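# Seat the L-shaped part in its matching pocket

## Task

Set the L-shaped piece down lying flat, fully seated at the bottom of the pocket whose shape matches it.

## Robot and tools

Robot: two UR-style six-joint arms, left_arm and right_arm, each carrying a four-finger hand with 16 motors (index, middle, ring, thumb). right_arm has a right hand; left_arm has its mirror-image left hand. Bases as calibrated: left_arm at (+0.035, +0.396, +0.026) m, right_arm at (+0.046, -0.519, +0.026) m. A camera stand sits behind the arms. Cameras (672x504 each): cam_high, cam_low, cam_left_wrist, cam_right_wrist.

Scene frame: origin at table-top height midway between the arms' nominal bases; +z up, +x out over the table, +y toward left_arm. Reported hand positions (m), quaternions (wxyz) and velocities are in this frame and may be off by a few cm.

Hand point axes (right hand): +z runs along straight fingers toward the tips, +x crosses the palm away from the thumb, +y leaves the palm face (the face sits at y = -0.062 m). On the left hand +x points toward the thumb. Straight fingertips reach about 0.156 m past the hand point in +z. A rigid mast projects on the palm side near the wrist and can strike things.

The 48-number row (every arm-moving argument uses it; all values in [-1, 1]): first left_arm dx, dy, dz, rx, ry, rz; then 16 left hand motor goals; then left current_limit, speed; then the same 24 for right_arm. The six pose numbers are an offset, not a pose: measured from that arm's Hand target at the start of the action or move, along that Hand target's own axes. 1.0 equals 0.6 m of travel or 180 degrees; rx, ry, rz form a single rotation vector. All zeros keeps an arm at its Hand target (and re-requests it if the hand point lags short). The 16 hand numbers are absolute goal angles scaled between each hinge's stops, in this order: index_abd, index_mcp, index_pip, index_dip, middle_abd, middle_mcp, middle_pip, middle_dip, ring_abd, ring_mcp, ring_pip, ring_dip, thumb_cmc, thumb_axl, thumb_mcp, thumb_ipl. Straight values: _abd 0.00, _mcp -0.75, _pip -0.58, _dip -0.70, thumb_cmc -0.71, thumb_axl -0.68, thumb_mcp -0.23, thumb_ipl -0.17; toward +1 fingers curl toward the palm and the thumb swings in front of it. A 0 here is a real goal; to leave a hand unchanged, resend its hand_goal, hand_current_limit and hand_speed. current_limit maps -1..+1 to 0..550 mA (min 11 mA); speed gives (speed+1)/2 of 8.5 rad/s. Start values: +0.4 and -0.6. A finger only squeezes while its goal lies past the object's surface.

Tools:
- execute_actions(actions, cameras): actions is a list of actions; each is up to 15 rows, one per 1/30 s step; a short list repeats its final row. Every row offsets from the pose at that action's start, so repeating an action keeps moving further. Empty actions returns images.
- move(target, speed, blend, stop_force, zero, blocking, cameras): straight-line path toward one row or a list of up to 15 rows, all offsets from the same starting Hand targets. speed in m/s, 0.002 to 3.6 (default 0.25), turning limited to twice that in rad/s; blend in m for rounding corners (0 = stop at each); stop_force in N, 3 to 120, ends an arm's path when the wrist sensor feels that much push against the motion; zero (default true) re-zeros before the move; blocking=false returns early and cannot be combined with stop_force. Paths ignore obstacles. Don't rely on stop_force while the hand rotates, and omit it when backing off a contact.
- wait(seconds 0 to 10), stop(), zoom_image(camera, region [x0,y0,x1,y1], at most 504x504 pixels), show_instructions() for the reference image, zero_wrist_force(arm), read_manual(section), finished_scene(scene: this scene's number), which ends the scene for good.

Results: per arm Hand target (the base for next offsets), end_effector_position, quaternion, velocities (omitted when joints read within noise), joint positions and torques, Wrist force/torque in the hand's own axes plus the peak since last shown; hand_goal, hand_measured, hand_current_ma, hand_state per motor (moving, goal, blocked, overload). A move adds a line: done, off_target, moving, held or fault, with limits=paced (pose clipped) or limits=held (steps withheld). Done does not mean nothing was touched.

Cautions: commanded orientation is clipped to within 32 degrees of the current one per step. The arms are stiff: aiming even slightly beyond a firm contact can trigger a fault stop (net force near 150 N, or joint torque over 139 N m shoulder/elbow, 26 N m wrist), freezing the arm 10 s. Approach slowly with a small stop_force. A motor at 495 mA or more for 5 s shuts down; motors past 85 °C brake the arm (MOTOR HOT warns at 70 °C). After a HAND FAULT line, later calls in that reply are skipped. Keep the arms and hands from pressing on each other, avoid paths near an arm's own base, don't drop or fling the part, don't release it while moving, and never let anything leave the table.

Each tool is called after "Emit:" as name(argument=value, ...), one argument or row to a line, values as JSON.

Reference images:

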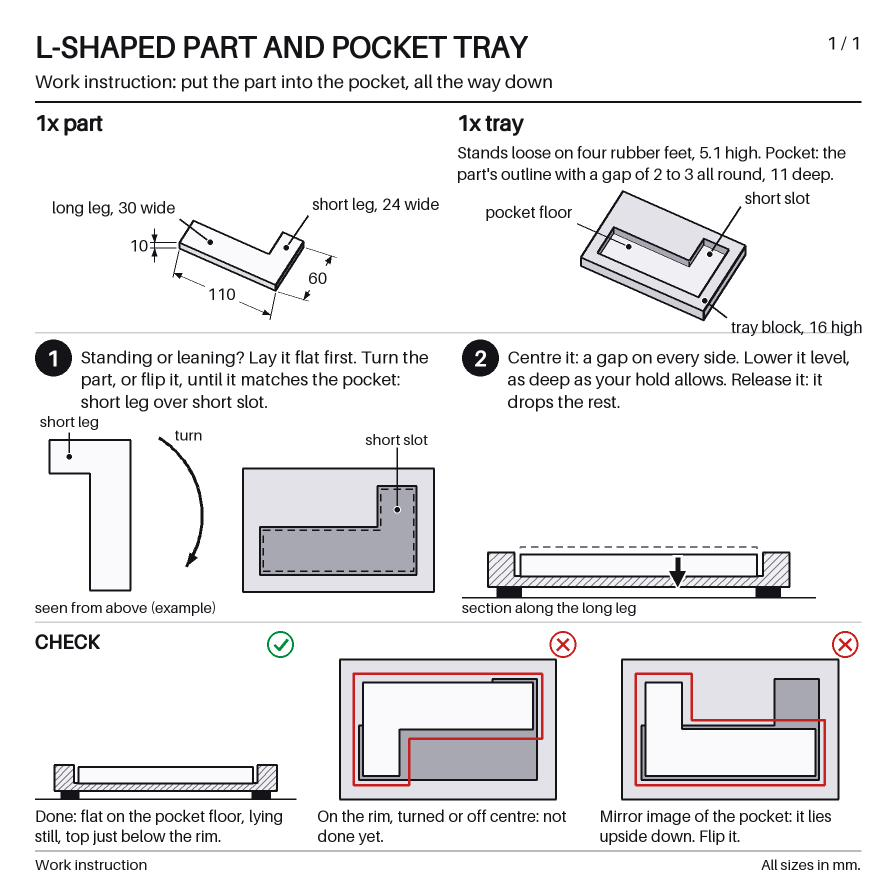

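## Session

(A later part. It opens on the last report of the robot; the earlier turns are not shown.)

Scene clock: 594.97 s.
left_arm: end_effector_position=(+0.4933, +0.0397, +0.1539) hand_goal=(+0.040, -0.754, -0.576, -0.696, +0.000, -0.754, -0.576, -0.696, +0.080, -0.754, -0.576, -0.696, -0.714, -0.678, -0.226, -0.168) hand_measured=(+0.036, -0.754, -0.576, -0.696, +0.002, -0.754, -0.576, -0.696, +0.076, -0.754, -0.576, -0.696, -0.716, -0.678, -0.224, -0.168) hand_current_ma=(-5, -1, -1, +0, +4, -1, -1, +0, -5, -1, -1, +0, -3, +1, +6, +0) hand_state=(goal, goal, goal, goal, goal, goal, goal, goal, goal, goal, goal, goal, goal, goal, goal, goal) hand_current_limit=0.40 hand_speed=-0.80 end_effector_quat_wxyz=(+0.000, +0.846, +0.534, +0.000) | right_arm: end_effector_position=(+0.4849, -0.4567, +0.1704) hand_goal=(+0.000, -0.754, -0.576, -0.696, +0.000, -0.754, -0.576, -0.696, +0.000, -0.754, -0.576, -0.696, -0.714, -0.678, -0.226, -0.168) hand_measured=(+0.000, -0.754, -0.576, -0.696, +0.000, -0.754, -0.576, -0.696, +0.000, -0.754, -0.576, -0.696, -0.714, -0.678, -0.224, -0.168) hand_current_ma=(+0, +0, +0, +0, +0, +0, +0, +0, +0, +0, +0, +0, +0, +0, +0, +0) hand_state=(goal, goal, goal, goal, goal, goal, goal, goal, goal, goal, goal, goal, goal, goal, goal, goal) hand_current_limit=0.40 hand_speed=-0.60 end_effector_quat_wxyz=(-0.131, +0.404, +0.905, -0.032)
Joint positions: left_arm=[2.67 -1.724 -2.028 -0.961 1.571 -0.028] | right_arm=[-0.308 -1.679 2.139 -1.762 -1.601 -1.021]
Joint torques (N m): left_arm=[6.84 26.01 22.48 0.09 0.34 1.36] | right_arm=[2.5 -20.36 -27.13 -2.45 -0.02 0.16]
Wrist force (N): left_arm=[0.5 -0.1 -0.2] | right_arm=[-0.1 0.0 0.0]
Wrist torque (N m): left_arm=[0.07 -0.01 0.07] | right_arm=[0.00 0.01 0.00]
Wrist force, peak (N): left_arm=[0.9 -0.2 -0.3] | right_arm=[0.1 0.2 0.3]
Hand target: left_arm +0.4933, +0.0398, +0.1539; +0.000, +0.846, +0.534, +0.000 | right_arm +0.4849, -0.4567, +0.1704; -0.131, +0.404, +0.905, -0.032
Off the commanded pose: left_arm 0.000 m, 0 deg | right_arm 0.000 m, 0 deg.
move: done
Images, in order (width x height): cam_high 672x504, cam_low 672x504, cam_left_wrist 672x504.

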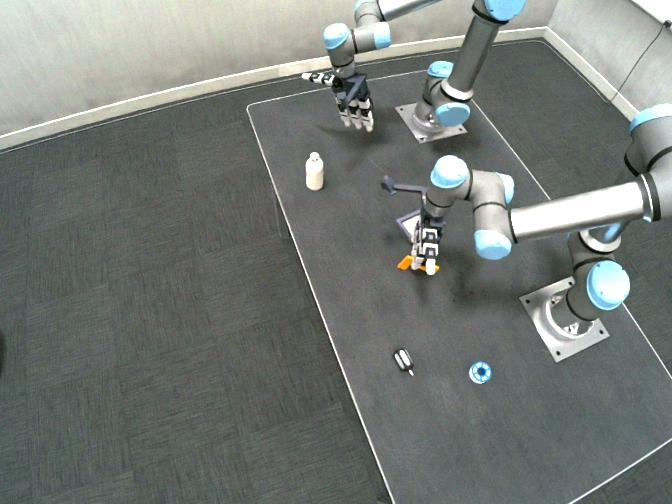

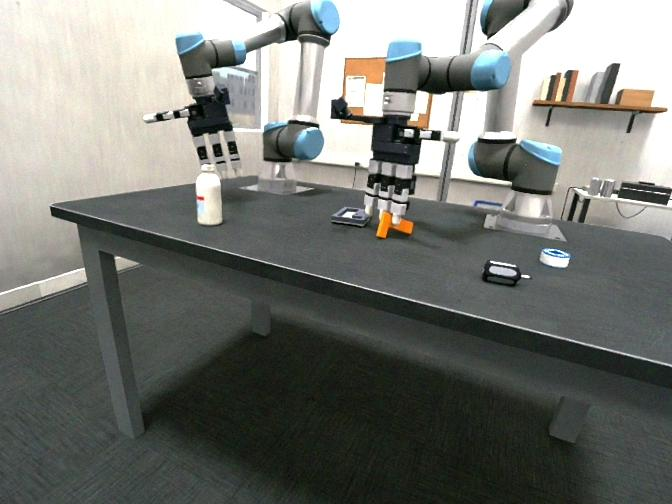

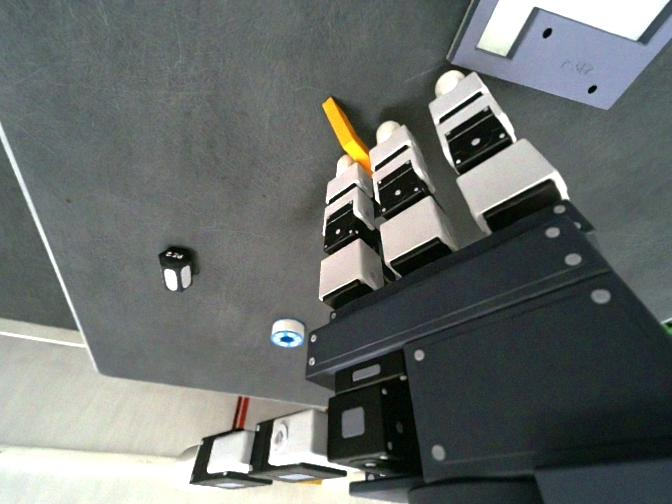

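Emit:
move(
  target=[
    [0,0,0,0,0,0, 0.04,-0.754,-0.576,-0.696,0.0,-0.754,-0.576,-0.696,0.0,-0.754,0.85,0.6,-0.714,-0.678,-0.226,-0.168,0.4,-0.8, 0,0,0,0,0,0, 0,-0.754,-0.576,-0.696,0,-0.754,-0.576,-0.696,0,-0.754,-0.576,-0.696,-0.714,-0.678,-0.226,-0.168,0.4,-0.6],
    [-0.0133,0,0,0,0,0, 0.04,-0.754,-0.576,-0.696,0.0,-0.754,-0.576,-0.696,0.0,-0.754,0.85,0.6,-0.714,-0.678,-0.226,-0.168,0.4,-0.8, 0,0,0,0,0,0, 0,-0.754,-0.576,-0.696,0,-0.754,-0.576,-0.696,0,-0.754,-0.576,-0.696,-0.714,-0.678,-0.226,-0.168,0.4,-0.6],
  ],
  speed=0.02,
  cameras=["cam_left_wrist", "cam_low", "cam_high"],
)

Emit:
zoom_image(
  camera="cam_left_wrist",
  region=[300, 20, 480, 200],
)

Emit:
zoom_image(
  camera="cam_low",
  region=[340, 170, 440, 260],
)

Scene clock: 614.70 s.
left_arm: end_effector_position=(+0.4898, +0.0325, +0.1539) hand_goal=(+0.040, -0.754, -0.576, -0.696, +0.000, -0.754, -0.576, -0.696, +0.000, -0.754, +0.850, +0.600, -0.714, -0.678, -0.226, -0.168) hand_measured=(+0.036, -0.754, -0.576, -0.696, +0.002, -0.754, -0.576, -0.696, +0.004, -0.754, +0.842, +0.598, -0.716, -0.678, -0.224, -0.168) hand_current_ma=(-5, -1, -1, +0, +4, -1, -1, +0, +4, -1, -16, -5, -3, +1, +6, +0) hand_state=(goal, goal, goal, goal, goal, goal, goal, goal, goal, goal, goal, goal, goal, goal, goal, goal) hand_current_limit=0.40 hand_speed=-0.80 end_effector_quat_wxyz=(+0.000, +0.846, +0.534, +0.000) | right_arm: end_effector_position=(+0.4849, -0.4567, +0.1704) hand_goal=(+0.000, -0.754, -0.576, -0.696, +0.000, -0.754, -0.576, -0.696, +0.000, -0.754, -0.576, -0.696, -0.714, -0.678, -0.226, -0.168) hand_measured=(+0.000, -0.754, -0.576, -0.696, +0.000, -0.754, -0.576, -0.696, +0.000, -0.754, -0.576, -0.696, -0.714, -0.678, -0.224, -0.168) hand_current_ma=(+0, +0, +0, +0, +0, +0, +0, +0, +0, +0, +0, +0, +0, +0, +0, +0) hand_state=(goal, goal, goal, goal, goal, goal, goal, goal, goal, goal, goal, goal, goal, goal, goal, goal) hand_current_limit=0.40 hand_speed=-0.60 end_effector_quat_wxyz=(-0.131, +0.404, +0.905, -0.032)
Joint positions: left_arm=[2.653 -1.729 -2.021 -0.962 1.571 -0.045] | right_arm=[-0.308 -1.679 2.139 -1.762 -1.601 -1.021]
Joint torques (N m): left_arm=[7.85 24.9 23.5 -0.02 -1.2 1.13] | right_arm=[0.37 -20.55 -26.04 -2.49 -0.14 -0.05]
Wrist force (N): left_arm=[0.6 -0.3 -0.4] | right_arm=[0.1 -0.1 0.0]
Wrist torque (N m): left_arm=[0.08 -0.04 0.08] | right_arm=[-0.01 -0.01 0.00]
Wrist force, peak (N): left_arm=[0.9 -0.1 -0.3] | right_arm=[-0.2 0.1 0.3]
Hand target: left_arm +0.4898, +0.0326, +0.1539; +0.000, +0.846, +0.534, +0.000 | right_arm +0.4849, -0.4567, +0.1704; -0.131, +0.404, +0.905, -0.032
Off the commanded pose: left_arm 0.000 m, 0 deg | right_arm 0.000 m, 0 deg.
move: done
Images, in order (width x height): cam_high 672x504, cam_low 672x504, cam_left_wrist 672x504.

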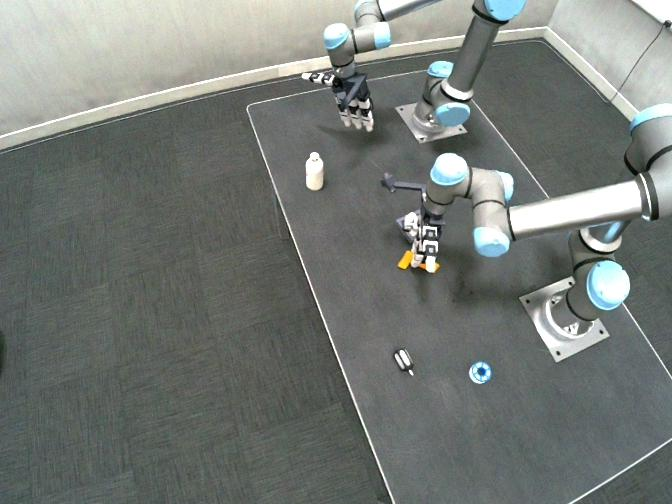

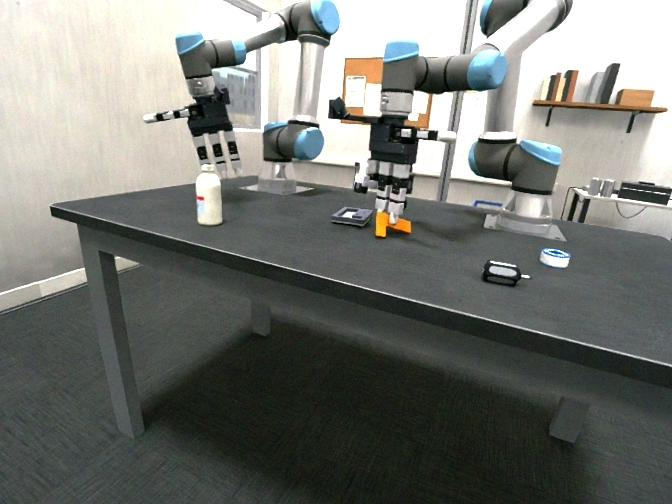

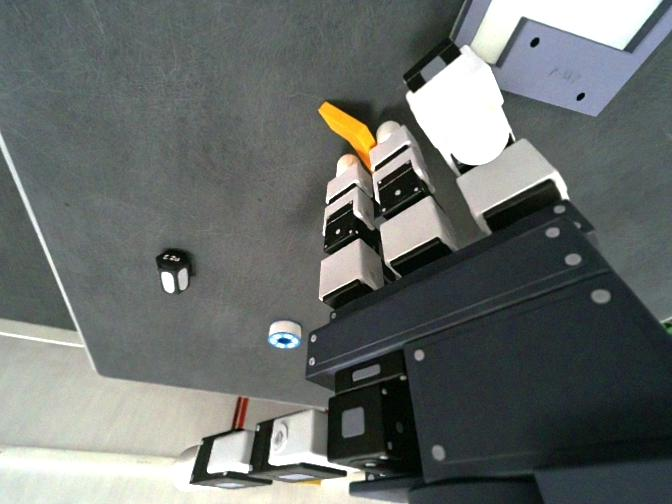

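Scaled by 2.800 from the camera's 672x504 image, which has a finer 960x720 frame.

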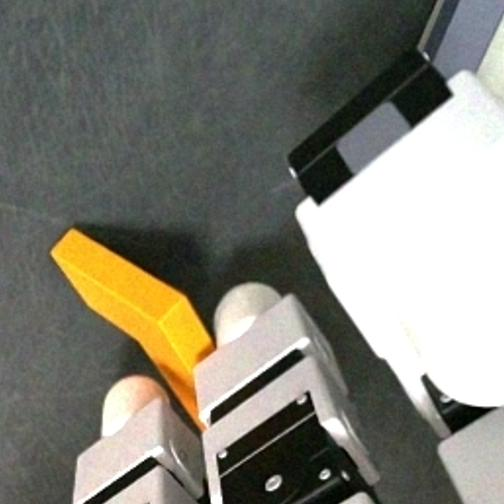

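Scaled by 5.040 from the camera's 672x504 image, which has a finer 960x720 frame.

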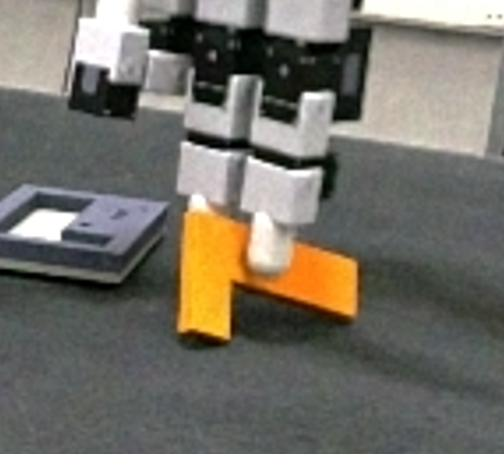

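Emit:
move(
  target=[
    [0,0,0,0,0,0, -0.10,-0.754,0.85,0.6,0.0,-0.754,-0.576,-0.696,0.0,-0.754,0.85,0.6,-0.714,-0.678,-0.226,-0.168,0.4,-0.8, 0,0,0,0,0,0, 0,-0.754,-0.576,-0.696,0,-0.754,-0.576,-0.696,0,-0.754,-0.576,-0.696,-0.714,-0.678,-0.226,-0.168,0.4,-0.6],
    [-0.0022,0,0.015,0,0,0, -0.10,-0.754,0.85,0.6,0.0,-0.754,-0.576,-0.696,0.0,-0.754,0.85,0.6,-0.714,-0.678,-0.226,-0.168,0.4,-0.8, 0,0,0,0,0,0, 0,-0.754,-0.576,-0.696,0,-0.754,-0.576,-0.696,0,-0.754,-0.576,-0.696,-0.714,-0.678,-0.226,-0.168,0.4,-0.6],
    [-0.0138,0,0.0333,0,0,0, -0.10,-0.754,0.85,0.6,0.0,-0.754,-0.576,-0.696,0.0,-0.754,0.85,0.6,-0.714,-0.678,-0.226,-0.168,0.4,-0.8, 0,0,0,0,0,0, 0,-0.754,-0.576,-0.696,0,-0.754,-0.576,-0.696,0,-0.754,-0.576,-0.696,-0.714,-0.678,-0.226,-0.168,0.4,-0.6],
    [-0.0205,0,0.0433,0,0,0, -0.10,-0.754,0.85,0.6,0.0,-0.754,-0.576,-0.696,0.0,-0.754,0.85,0.6,-0.714,-0.678,-0.226,-0.168,0.4,-0.8, 0,0,0,0,0,0, 0,-0.754,-0.576,-0.696,0,-0.754,-0.576,-0.696,0,-0.754,-0.576,-0.696,-0.714,-0.678,-0.226,-0.168,0.4,-0.6],
  ],
  speed=0.02,
  blend=0.003,
  cameras=["cam_left_wrist", "cam_low", "cam_high"],
)

Emit:
zoom_image(
  camera="cam_left_wrist",
  region=[300, 20, 480, 200],
)

Emit:
zoom_image(
  camera="cam_low",
  region=[340, 170, 440, 260],
)

Scene clock: 662.30 s.
left_arm: end_effector_position=(+0.4845, +0.0214, +0.1278) hand_goal=(-0.100, -0.754, +0.850, +0.600, +0.000, -0.754, -0.576, -0.696, +0.000, -0.754, +0.850, +0.600, -0.714, -0.678, -0.226, -0.168) hand_measured=(-0.096, -0.754, +0.842, +0.596, +0.002, -0.754, -0.576, -0.696, +0.004, -0.754, +0.842, +0.598, -0.716, -0.678, -0.224, -0.168) hand_current_ma=(+5, -1, -14, -5, +4, -1, -1, +0, +4, -1, -16, -5, -3, +1, +6, +0) hand_state=(goal, goal, goal, goal, goal, goal, goal, goal, goal, goal, goal, goal, goal, goal, goal, goal) hand_current_limit=0.40 hand_speed=-0.80 end_effector_quat_wxyz=(+0.000, +0.846, +0.534, +0.000) | right_arm: end_effector_position=(+0.4849, -0.4567, +0.1704) hand_goal=(+0.000, -0.754, -0.576, -0.696, +0.000, -0.754, -0.576, -0.696, +0.000, -0.754, -0.576, -0.696, -0.714, -0.678, -0.226, -0.168) hand_measured=(+0.000, -0.754, -0.576, -0.696, +0.000, -0.754, -0.576, -0.696, +0.000, -0.754, -0.576, -0.696, -0.714, -0.678, -0.224, -0.168) hand_current_ma=(+0, +0, +0, +0, +0, +0, +0, +0, +0, +0, +0, +0, +0, +0, +0, +0) hand_state=(goal, goal, goal, goal, goal, goal, goal, goal, goal, goal, goal, goal, goal, goal, goal, goal) hand_current_limit=0.40 hand_speed=-0.60 end_effector_quat_wxyz=(-0.131, +0.404, +0.905, -0.032)
Joint positions: left_arm=[2.628 -1.779 -2.043 -0.891 1.571 -0.07] | right_arm=[-0.308 -1.679 2.139 -1.762 -1.601 -1.021]
Joint torques (N m): left_arm=[5.16 39.12 14.73 0.78 -0.05 0.37] | right_arm=[2.65 -20.19 -25.69 -2.69 -0.16 0.37]
Wrist force (N): left_arm=[0.5 -0.2 -0.3] | right_arm=[0.1 0.1 0.0]
Wrist torque (N m): left_arm=[0.09 -0.02 0.08] | right_arm=[0.02 0.00 0.01]
Wrist force, peak (N): left_arm=[0.5 -0.1 -0.8] | right_arm=[-0.2 0.0 0.3]
Hand target: left_arm +0.4845, +0.0215, +0.1279; +0.000, +0.846, +0.534, +0.000 | right_arm +0.4849, -0.4567, +0.1704; -0.131, +0.404, +0.905, -0.032
Off the commanded pose: left_arm 0.000 m, 0 deg | right_arm 0.000 m, 0 deg.
move: done; blend cut to 0 m at target 1
Images, in order (width x height): cam_high 672x504, cam_low 672x504, cam_left_wrist 672x504.

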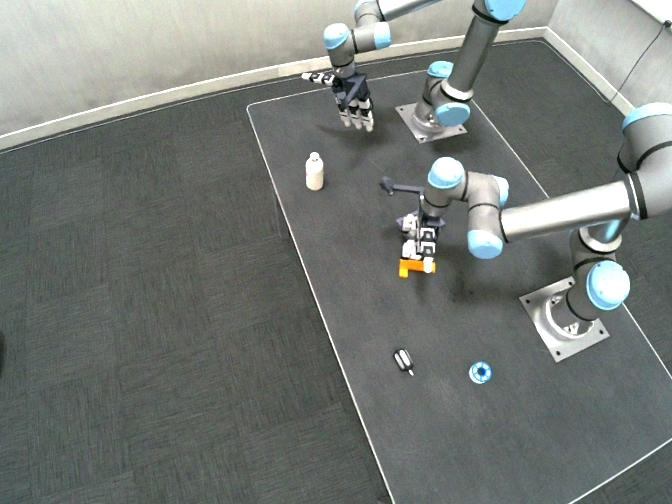

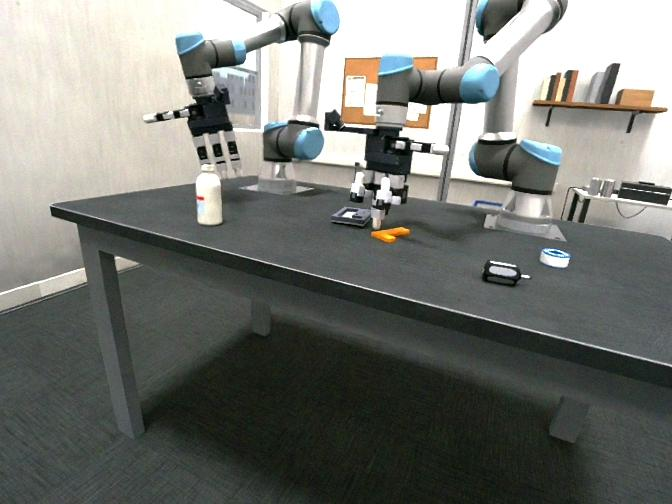

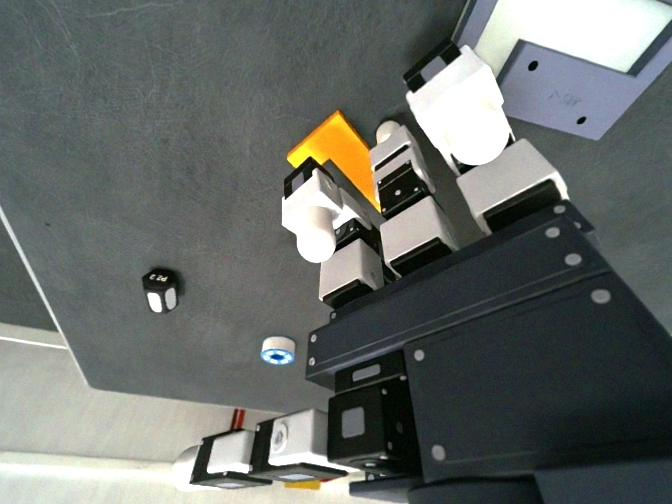

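Scaled by 2.800 from the camera's 672x504 image, which has a finer 960x720 frame.

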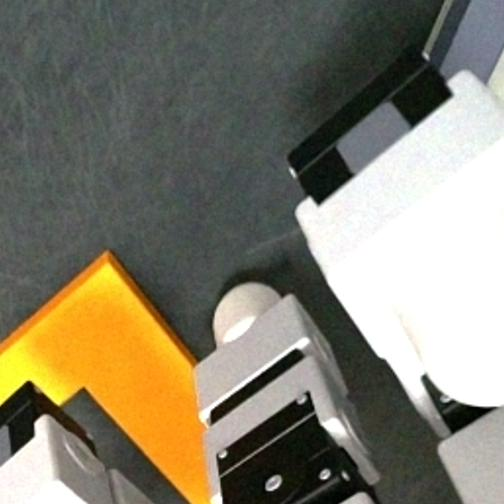

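Scaled by 5.040 from the camera's 672x504 image, which has a finer 960x720 frame.

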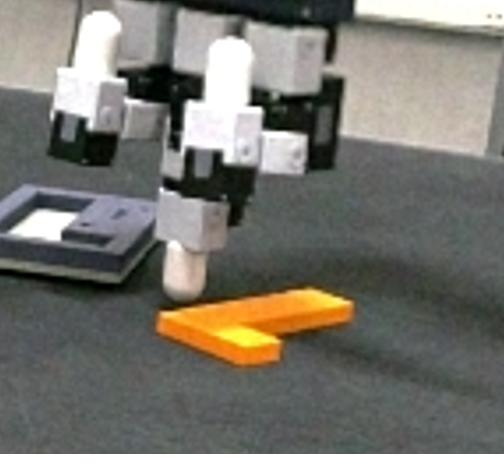

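Emit:
move(
  target=[
    [-0.01,0,-0.05,0,0,0, -0.10,-0.754,0.85,0.6,0.0,-0.754,-0.576,-0.696,0.0,-0.754,0.85,0.6,-0.714,-0.678,-0.226,-0.168,0.4,-0.7, 0,0,0,0,0,0, 0,-0.754,-0.576,-0.696,0,-0.754,-0.576,-0.696,0,-0.754,-0.576,-0.696,-0.714,-0.678,-0.226,-0.168,0.4,-0.6],
    [-0.01,-0.06,-0.20,0,0,0, -0.15,-0.754,-0.576,-0.696,0.08,-0.754,-0.576,-0.696,0.0,-0.754,0.85,0.6,-0.714,-0.678,-0.226,-0.168,0.4,-0.7, 0,0,0,0,0,0, 0,-0.754,-0.576,-0.696,0,-0.754,-0.576,-0.696,0,-0.754,-0.576,-0.696,-0.714,-0.678,-0.226,-0.168,0.4,-0.6],
  ],
  speed=0.1,
  blend=0.003,
  cameras=["cam_left_wrist", "cam_low", "cam_high"],
)

Emit:
zoom_image(
  camera="cam_left_wrist",
  region=[260, 0, 560, 200],
)

Emit:
zoom_image(
  camera="cam_low",
  region=[320, 190, 430, 260],
)

Emit:
zoom_image(
  camera="cam_high",
  region=[380, 190, 470, 290],
)

Scene clock: 694.00 s.
left_arm: end_effector_position=(+0.4495, +0.0315, +0.2480) hand_goal=(-0.150, -0.754, -0.576, -0.696, +0.080, -0.754, -0.576, -0.696, +0.000, -0.754, +0.850, +0.600, -0.714, -0.678, -0.226, -0.168) hand_measured=(-0.146, -0.754, -0.572, -0.692, +0.076, -0.754, -0.576, -0.696, +0.004, -0.754, +0.842, +0.598, -0.716, -0.678, -0.224, -0.168) hand_current_ma=(+6, -1, +6, +5, -5, -1, -1, +0, +4, -1, -15, -5, -3, +1, +6, +0) hand_state=(goal, goal, goal, goal, goal, goal, goal, goal, goal, goal, goal, goal, goal, goal, goal, goal) hand_current_limit=0.40 hand_speed=-0.70 end_effector_quat_wxyz=(+0.000, +0.846, +0.534, +0.000) | right_arm: end_effector_position=(+0.4849, -0.4567, +0.1704) hand_goal=(+0.000, -0.754, -0.576, -0.696, +0.000, -0.754, -0.576, -0.696, +0.000, -0.754, -0.576, -0.696, -0.714, -0.678, -0.226, -0.168) hand_measured=(+0.000, -0.754, -0.576, -0.696, +0.000, -0.754, -0.576, -0.696, +0.000, -0.754, -0.576, -0.696, -0.714, -0.678, -0.224, -0.168) hand_current_ma=(+0, +0, +0, +0, +0, +0, +0, +0, +0, +0, +0, +0, +0, +0, +0, +0) hand_state=(goal, goal, goal, goal, goal, goal, goal, goal, goal, goal, goal, goal, goal, goal, goal, goal) hand_current_limit=0.40 hand_speed=-0.60 end_effector_quat_wxyz=(-0.131, +0.404, +0.905, -0.032)
Joint positions: left_arm=[2.61 -1.552 -1.943 -1.218 1.571 -0.088] | right_arm=[-0.308 -1.679 2.139 -1.762 -1.601 -1.021]
Joint torques (N m): left_arm=[6.34 12.79 12.77 0.71 1.55 1.27] | right_arm=[1.75 -20.56 -26.88 -2.67 -0.15 0.3]
Wrist force (N): left_arm=[0.3 -0.1 -0.2] | right_arm=[0.0 0.1 -0.1]
Wrist torque (N m): left_arm=[0.07 -0.01 0.06] | right_arm=[0.02 0.00 0.00]
Wrist force, peak (N): left_arm=[0.4 -0.8 -1.3] | right_arm=[-0.1 0.4 0.1]
Hand target: left_arm +0.4495, +0.0315, +0.2480; +0.000, +0.846, +0.534, +0.000 | right_arm +0.4849, -0.4567, +0.1704; -0.131, +0.404, +0.905, -0.032
Off the commanded pose: left_arm 0.000 m, 0 deg | right_arm 0.000 m, 0 deg.
move: done
Images, in order (width x height): cam_high 672x504, cam_low 672x504, cam_left_wrist 672x504.

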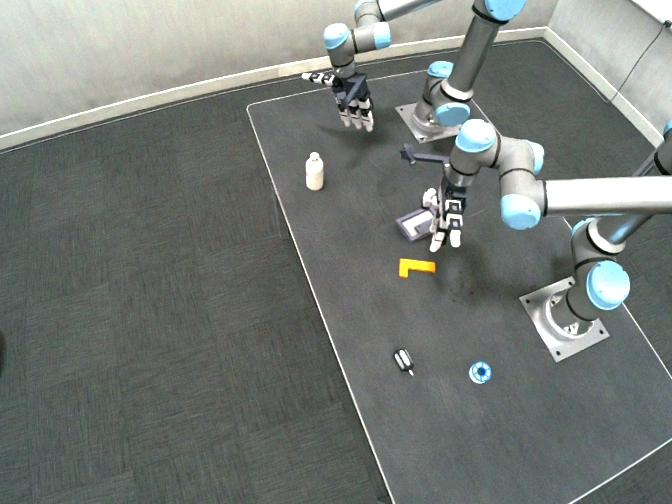

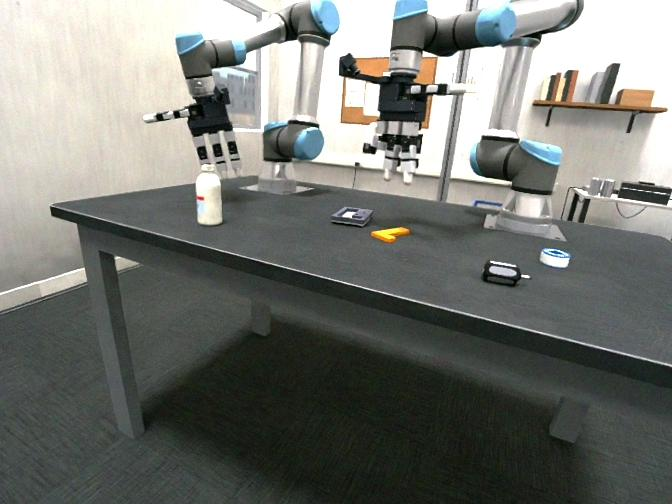

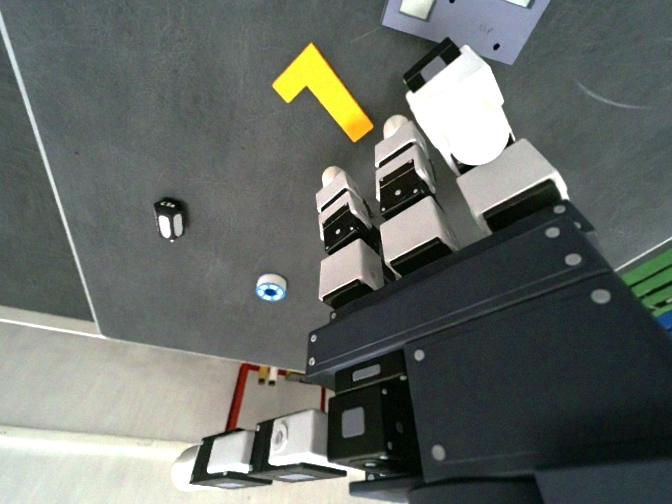

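Scaled by 1.680 from the camera's 672x504 image, which has a finer 960x720 frame.

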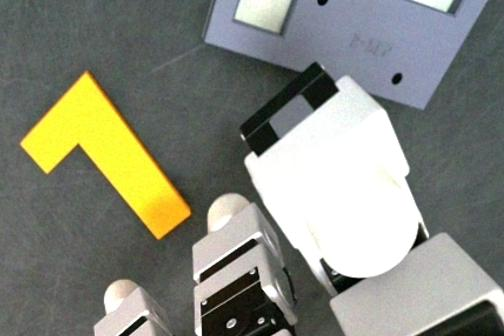

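Scaled by 4.582 from the camera's 672x504 image, which has a finer 960x720 frame.

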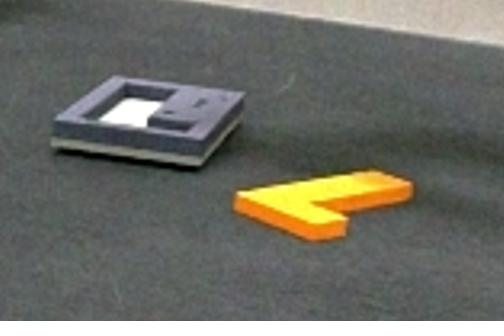

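Scaled by 5.040 from the camera's 672x504 image, which has a finer 960x720 frame.

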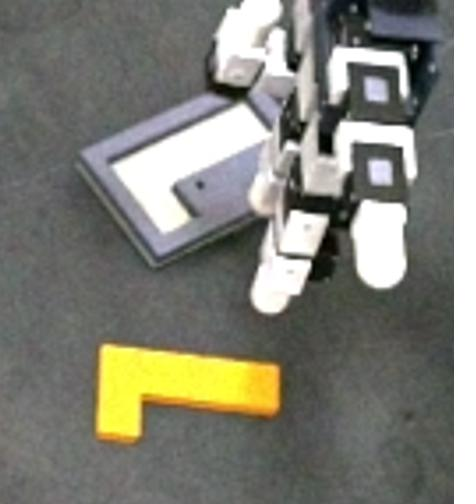

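Emit:
move(
  target=[0.0372,0.0338,0.1383,0,0,0, -0.15,-0.754,-0.576,-0.696,0.15,-0.754,-0.576,-0.696,0.0,-0.754,0.85,0.6,-0.714,-0.678,-0.226,-0.168,0.4,-0.7, 0,0,0,0,0,0, 0,-0.754,-0.576,-0.696,0,-0.754,-0.576,-0.696,0,-0.754,-0.576,-0.696,-0.714,-0.678,-0.226,-0.168,0.4,-0.6],
  speed=0.1,
  cameras=["cam_left_wrist", "cam_low", "cam_high"],
)

Emit:
zoom_image(
  camera="cam_left_wrist",
  region=[260, 20, 460, 220],
)

Emit:
zoom_image(
  camera="cam_low",
  region=[340, 170, 440, 260],
)

Emit:
zoom_image(
  camera="cam_high",
  region=[380, 190, 470, 290],
)

Scene clock: 739.33 s.
left_arm: end_effector_position=(+0.4774, +0.0430, +0.1649) hand_goal=(-0.150, -0.754, -0.576, -0.696, +0.150, -0.754, -0.576, -0.696, +0.000, -0.754, +0.850, +0.600, -0.714, -0.678, -0.226, -0.168) hand_measured=(-0.146, -0.754, -0.572, -0.692, +0.146, -0.754, -0.576, -0.696, +0.004, -0.754, +0.842, +0.598, -0.716, -0.678, -0.224, -0.168) hand_current_ma=(+6, -1, +5, +5, -6, -1, -1, +0, +4, -1, -15, -5, -3, +1, +6, +0) hand_state=(goal, goal, goal, goal, goal, goal, goal, goal, goal, goal, goal, goal, goal, goal, goal, goal) hand_current_limit=0.40 hand_speed=-0.70 end_effector_quat_wxyz=(+0.000, +0.846, +0.534, +0.000) | right_arm: end_effector_position=(+0.4849, -0.4567, +0.1704) hand_goal=(+0.000, -0.754, -0.576, -0.696, +0.000, -0.754, -0.576, -0.696, +0.000, -0.754, -0.576, -0.696, -0.714, -0.678, -0.226, -0.168) hand_measured=(+0.000, -0.754, -0.576, -0.696, +0.000, -0.754, -0.576, -0.696, +0.000, -0.754, -0.576, -0.696, -0.714, -0.678, -0.224, -0.168) hand_current_ma=(+0, +0, +0, +0, +0, +0, +0, +0, +0, +0, +0, +0, +0, +0, +0, +0) hand_state=(goal, goal, goal, goal, goal, goal, goal, goal, goal, goal, goal, goal, goal, goal, goal, goal) hand_current_limit=0.40 hand_speed=-0.60 end_effector_quat_wxyz=(-0.131, +0.404, +0.905, -0.032)
Joint positions: left_arm=[2.661 -1.676 -2.05 -0.987 1.571 -0.037] | right_arm=[-0.308 -1.679 2.139 -1.762 -1.601 -1.021]
Joint torques (N m): left_arm=[-6.06 32.07 29.93 0.68 1.32 -1.82] | right_arm=[1.82 -21.69 -26.45 -2.77 -0.18 0.27]
Wrist force (N): left_arm=[0.6 -0.2 -0.5] | right_arm=[-0.1 0.1 -0.1]
Wrist torque (N m): left_arm=[0.09 -0.03 -0.03] | right_arm=[0.02 0.01 0.00]
Wrist force, peak (N): left_arm=[0.2 -0.6 -1.5] | right_arm=[0.0 0.3 0.2]
Hand target: left_arm +0.4774, +0.0430, +0.1650; +0.000, +0.846, +0.534, +0.000 | right_arm +0.4849, -0.4567, +0.1704; -0.131, +0.404, +0.905, -0.032
Off the commanded pose: left_arm 0.000 m, 0 deg | right_arm 0.000 m, 0 deg.
move: done
Images, in order (width x height): cam_high 672x504, cam_low 672x504, cam_left_wrist 672x504.

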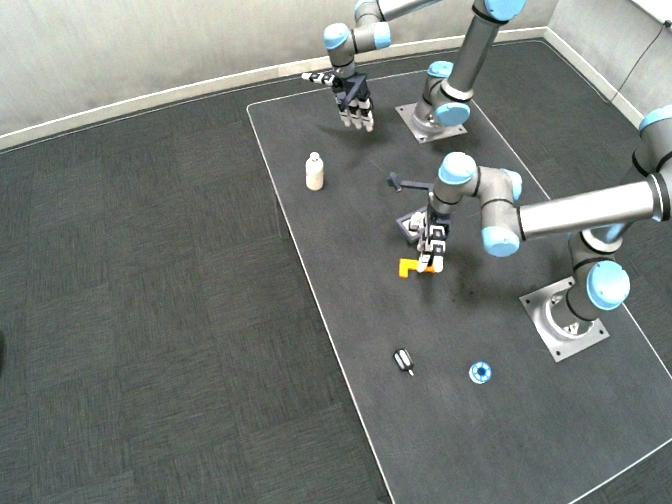

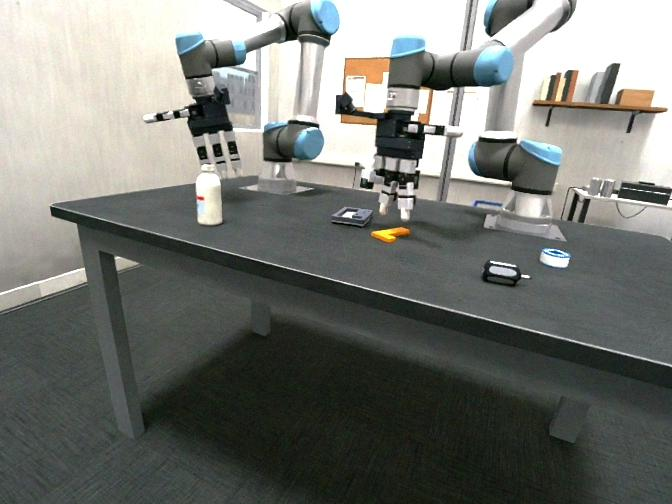

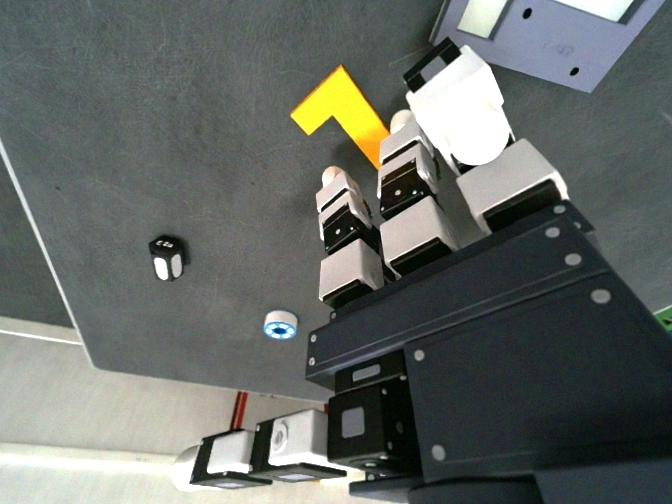

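Scaled by 2.520 from the camera's 672x504 image, which has a finer 960x720 frame.

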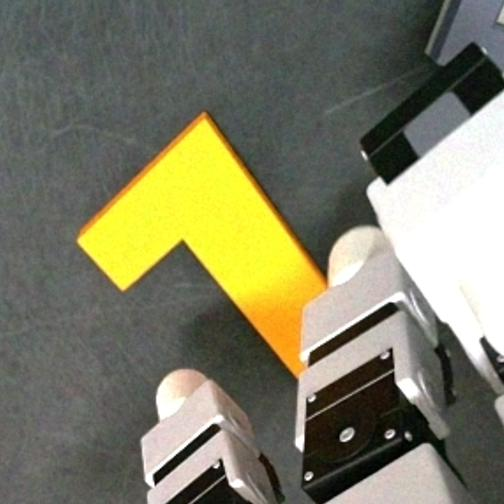

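Scaled by 5.040 from the camera's 672x504 image, which has a finer 960x720 frame.

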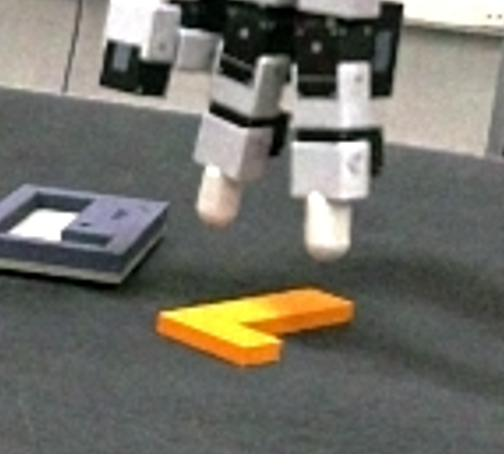

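Scaled by 5.040 from the camera's 672x504 image, which has a finer 960x720 frame.

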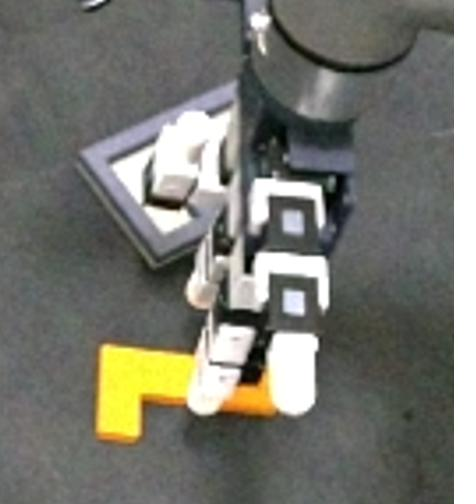

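Emit:
move(
  target=[0,0,0.078,0,0,0, -0.15,-0.754,-0.576,-0.696,0.15,-0.754,-0.576,-0.696,0.0,-0.754,0.85,0.6,-0.714,-0.678,-0.226,-0.168,0.4,-0.7, 0,0,0,0,0,0, 0,-0.754,-0.576,-0.696,0,-0.754,-0.576,-0.696,0,-0.754,-0.576,-0.696,-0.714,-0.678,-0.226,-0.168,0.4,-0.6],
  speed=0.015,
  stop_force=4,
  cameras=["cam_left_wrist", "cam_low", "cam_high"],
)

Emit:
zoom_image(
  camera="cam_left_wrist",
  region=[260, 20, 460, 220],
)

Emit:
zoom_image(
  camera="cam_low",
  region=[340, 170, 440, 260],
)

Scene clock: 770.90 s.
left_arm: end_effector_position=(+0.4774, +0.0430, +0.1210) hand_goal=(-0.150, -0.754, -0.576, -0.696, +0.150, -0.754, -0.576, -0.696, +0.000, -0.754, +0.850, +0.600, -0.714, -0.678, -0.226, -0.168) hand_measured=(-0.146, -0.754, -0.574, -0.694, +0.146, -0.754, -0.578, -0.696, +0.004, -0.754, +0.842, +0.598, -0.716, -0.678, -0.224, -0.168) hand_current_ma=(+4, +0, +2, +4, -5, -1, -1, +0, +4, -1, -15, -5, -3, +1, +6, +0) hand_state=(goal, goal, goal, goal, goal, goal, goal, goal, goal, goal, goal, goal, goal, goal, goal, goal) hand_current_limit=0.40 hand_speed=-0.70 end_effector_quat_wxyz=(+0.000, +0.846, +0.534, +0.000) | right_arm: end_effector_position=(+0.4849, -0.4567, +0.1704) hand_goal=(+0.000, -0.754, -0.576, -0.696, +0.000, -0.754, -0.576, -0.696, +0.000, -0.754, -0.576, -0.696, -0.714, -0.678, -0.226, -0.168) hand_measured=(+0.000, -0.754, -0.576, -0.696, +0.000, -0.754, -0.576, -0.696, +0.000, -0.754, -0.576, -0.696, -0.714, -0.678, -0.224, -0.168) hand_current_ma=(+0, +0, +0, +0, +0, +0, +0, +0, +0, +0, +0, +0, +0, +0, +0, +0) hand_state=(goal, goal, goal, goal, goal, goal, goal, goal, goal, goal, goal, goal, goal, goal, goal, goal) hand_current_limit=0.40 hand_speed=-0.60 end_effector_quat_wxyz=(-0.131, +0.404, +0.905, -0.032)
Joint positions: left_arm=[2.661 -1.748 -2.105 -0.86 1.571 -0.037] | right_arm=[-0.308 -1.679 2.139 -1.762 -1.601 -1.021]
Joint torques (N m): left_arm=[5.38 35.95 27.72 3.4 -1.37 1.1] | right_arm=[2.12 -22.23 -27.42 -2.96 -0.23 0.38]
Wrist force (N): left_arm=[0.6 -0.3 -3.2] | right_arm=[0.1 0.1 0.0]
Wrist torque (N m): left_arm=[0.33 -0.03 -0.03] | right_arm=[0.01 -0.01 0.01]
Wrist force, peak (N): left_arm=[0.4 -0.7 -15.0] | right_arm=[-0.4 0.2 -0.1]
Hand target: left_arm +0.4774, +0.0430, +0.1210; +0.000, +0.846, +0.534, +0.000 (not the last commanded pose) | right_arm +0.4849, -0.4567, +0.1704; -0.131, +0.404, +0.905, -0.032
Off the commanded pose: left_arm 0.003 m, 0 deg | right_arm 0.000 m, 0 deg.
move: contact (left_arm)
Images, in order (width x height): cam_high 672x504, cam_low 672x504, cam_left_wrist 672x504.

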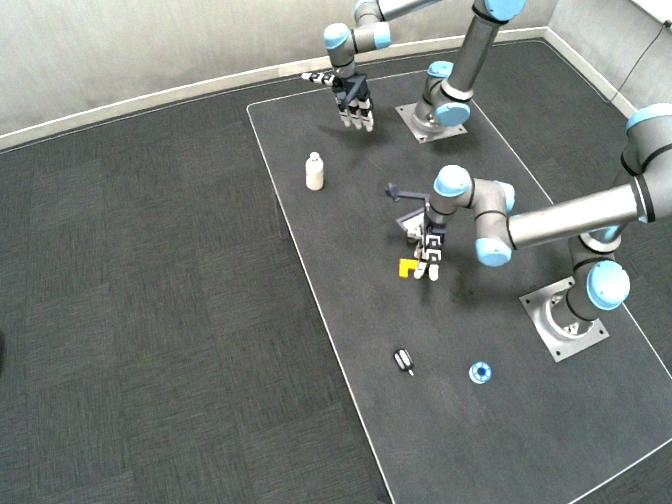

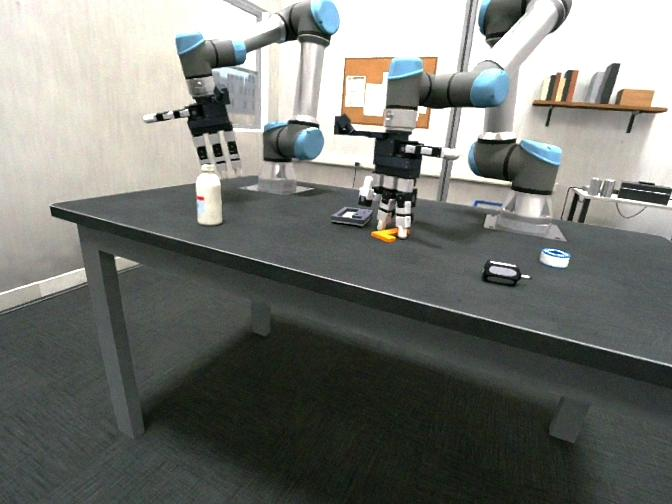

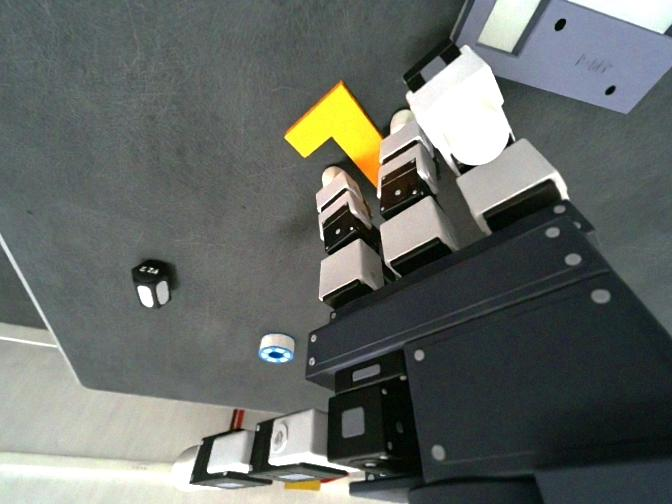

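Scaled by 2.520 from the camera's 672x504 image, which has a finer 960x720 frame.

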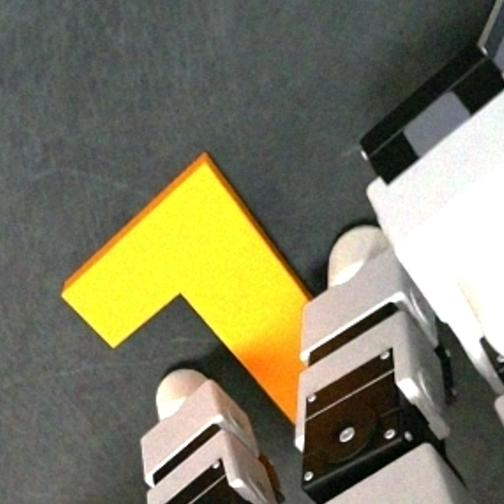

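Scaled by 5.040 from the camera's 672x504 image, which has a finer 960x720 frame.

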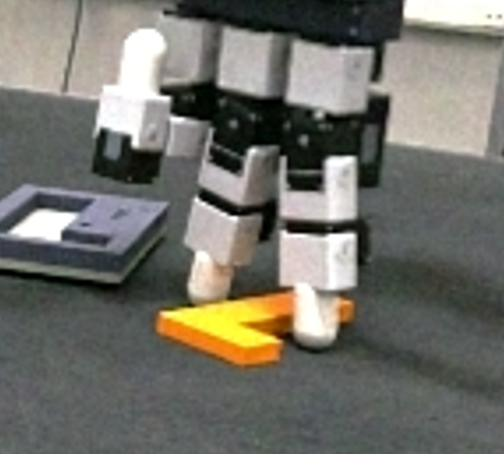

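Emit:
move(
  target=[
    [-0.0042,0.005,-0.0058,0,0,0, -0.15,-0.754,-0.576,-0.696,0.15,-0.754,-0.576,-0.696,0.0,-0.754,0.85,0.6,-0.714,-0.678,-0.226,-0.168,0.4,-0.7, 0,0,0,0,0,0, 0,-0.754,-0.576,-0.696,0,-0.754,-0.576,-0.696,0,-0.754,-0.576,-0.696,-0.714,-0.678,-0.226,-0.168,0.4,-0.6],
    [-0.0042,0.005,-0.0058,0,0,0, 0.10,-0.754,-0.576,-0.696,-0.10,-0.754,-0.576,-0.696,0.0,-0.754,0.85,0.6,-0.714,-0.678,-0.226,-0.168,0.4,-0.95, 0,0,0,0,0,0, 0,-0.754,-0.576,-0.696,0,-0.754,-0.576,-0.696,0,-0.754,-0.576,-0.696,-0.714,-0.678,-0.226,-0.168,0.4,-0.6],
  ],
  speed=0.03,
  cameras=["cam_left_wrist", "cam_low", "cam_high"],
)

Emit:
zoom_image(
  camera="cam_left_wrist",
  region=[260, 20, 460, 220],
)

Emit:
zoom_image(
  camera="cam_low",
  region=[340, 170, 440, 260],
)

Scene clock: 812.87 s.
left_arm: end_effector_position=(+0.4790, +0.0394, +0.1244) hand_goal=(+0.100, -0.754, -0.576, -0.696, -0.100, -0.754, -0.576, -0.696, +0.000, -0.754, +0.850, +0.600, -0.714, -0.678, -0.226, -0.168) hand_measured=(-0.020, -0.754, -0.574, -0.694, +0.006, -0.756, -0.578, -0.696, +0.004, -0.754, +0.842, +0.598, -0.716, -0.678, -0.224, -0.168) hand_current_ma=(-385, +0, +1, +3, +337, -1, -1, +0, +4, -1, -15, -5, -3, +1, +6, +0) hand_state=(blocked, goal, goal, goal, moving, goal, goal, goal, goal, goal, goal, goal, goal, goal, goal, goal) hand_current_limit=0.40 hand_speed=-0.95 end_effector_quat_wxyz=(+0.000, +0.846, +0.534, +0.000) | right_arm: end_effector_position=(+0.4849, -0.4567, +0.1704) hand_goal=(+0.000, -0.754, -0.576, -0.696, +0.000, -0.754, -0.576, -0.696, +0.000, -0.754, -0.576, -0.696, -0.714, -0.678, -0.226, -0.168) hand_measured=(+0.000, -0.754, -0.576, -0.696, +0.000, -0.754, -0.576, -0.696, +0.000, -0.754, -0.576, -0.696, -0.714, -0.678, -0.224, -0.168) hand_current_ma=(+0, +0, +0, +0, +0, +0, +0, +0, +0, +0, +0, +0, +0, +0, +0, +0) hand_state=(goal, goal, goal, goal, goal, goal, goal, goal, goal, goal, goal, goal, goal, goal, goal, goal) hand_current_limit=0.40 hand_speed=-0.60 end_effector_quat_wxyz=(-0.131, +0.404, +0.905, -0.032)
Joint positions: left_arm=[2.656 -1.749 -2.091 -0.872 1.571 -0.043] | right_arm=[-0.308 -1.679 2.139 -1.762 -1.601 -1.021]
Joint torques (N m): left_arm=[7.14 26.53 9.48 4.85 -1.54 1.25] | right_arm=[2.7 -21.88 -26.08 -3.04 -0.37 0.47]
Wrist force (N): left_arm=[0.3 -0.1 -0.3] | right_arm=[-0.1 0.2 0.1]
Wrist torque (N m): left_arm=[0.09 0.01 0.05] | right_arm=[0.02 0.01 0.00]
Wrist force, peak (N): left_arm=[0.6 -0.2 -3.8] | right_arm=[-0.3 0.2 0.1]
Hand target: left_arm +0.4790, +0.0394, +0.1245; +0.000, +0.846, +0.534, +0.000 | right_arm +0.4849, -0.4567, +0.1704; -0.131, +0.404, +0.905, -0.032
Off the commanded pose: left_arm 0.000 m, 0 deg | right_arm 0.000 m, 0 deg.
move: done
Images, in order (width x height): cam_high 672x504, cam_low 672x504, cam_left_wrist 672x504.

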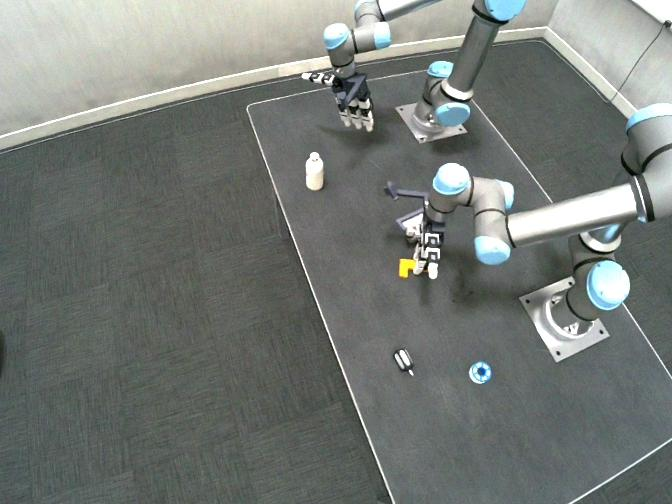

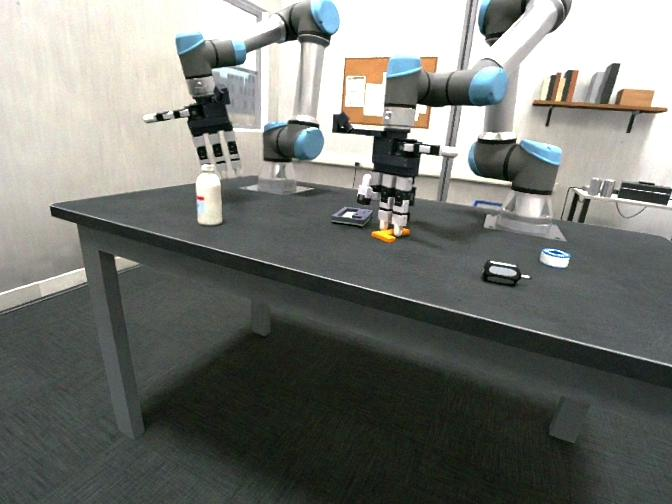

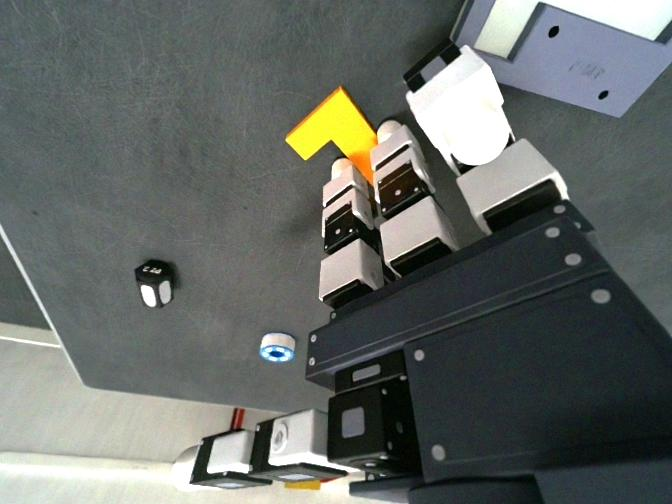

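Scaled by 2.520 from the camera's 672x504 image, which has a finer 960x720 frame.

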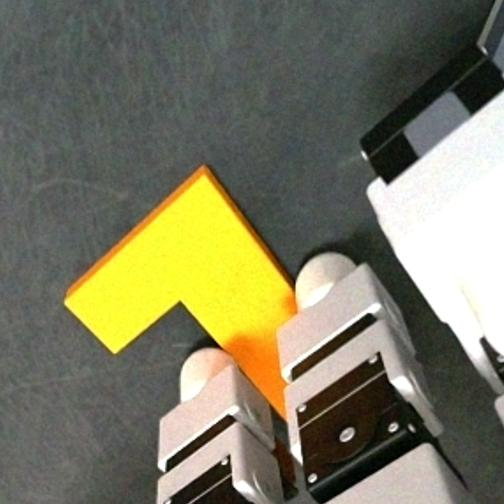

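Scaled by 5.040 from the camera's 672x504 image, which has a finer 960x720 frame.

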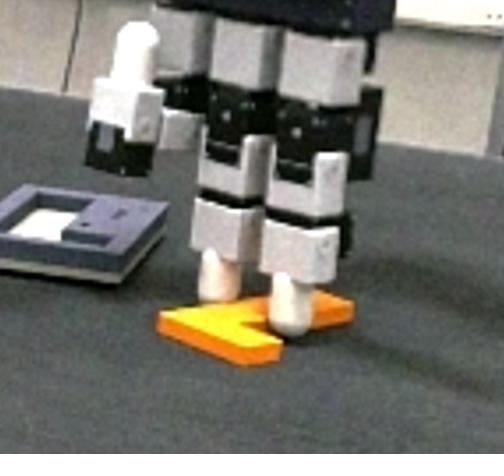

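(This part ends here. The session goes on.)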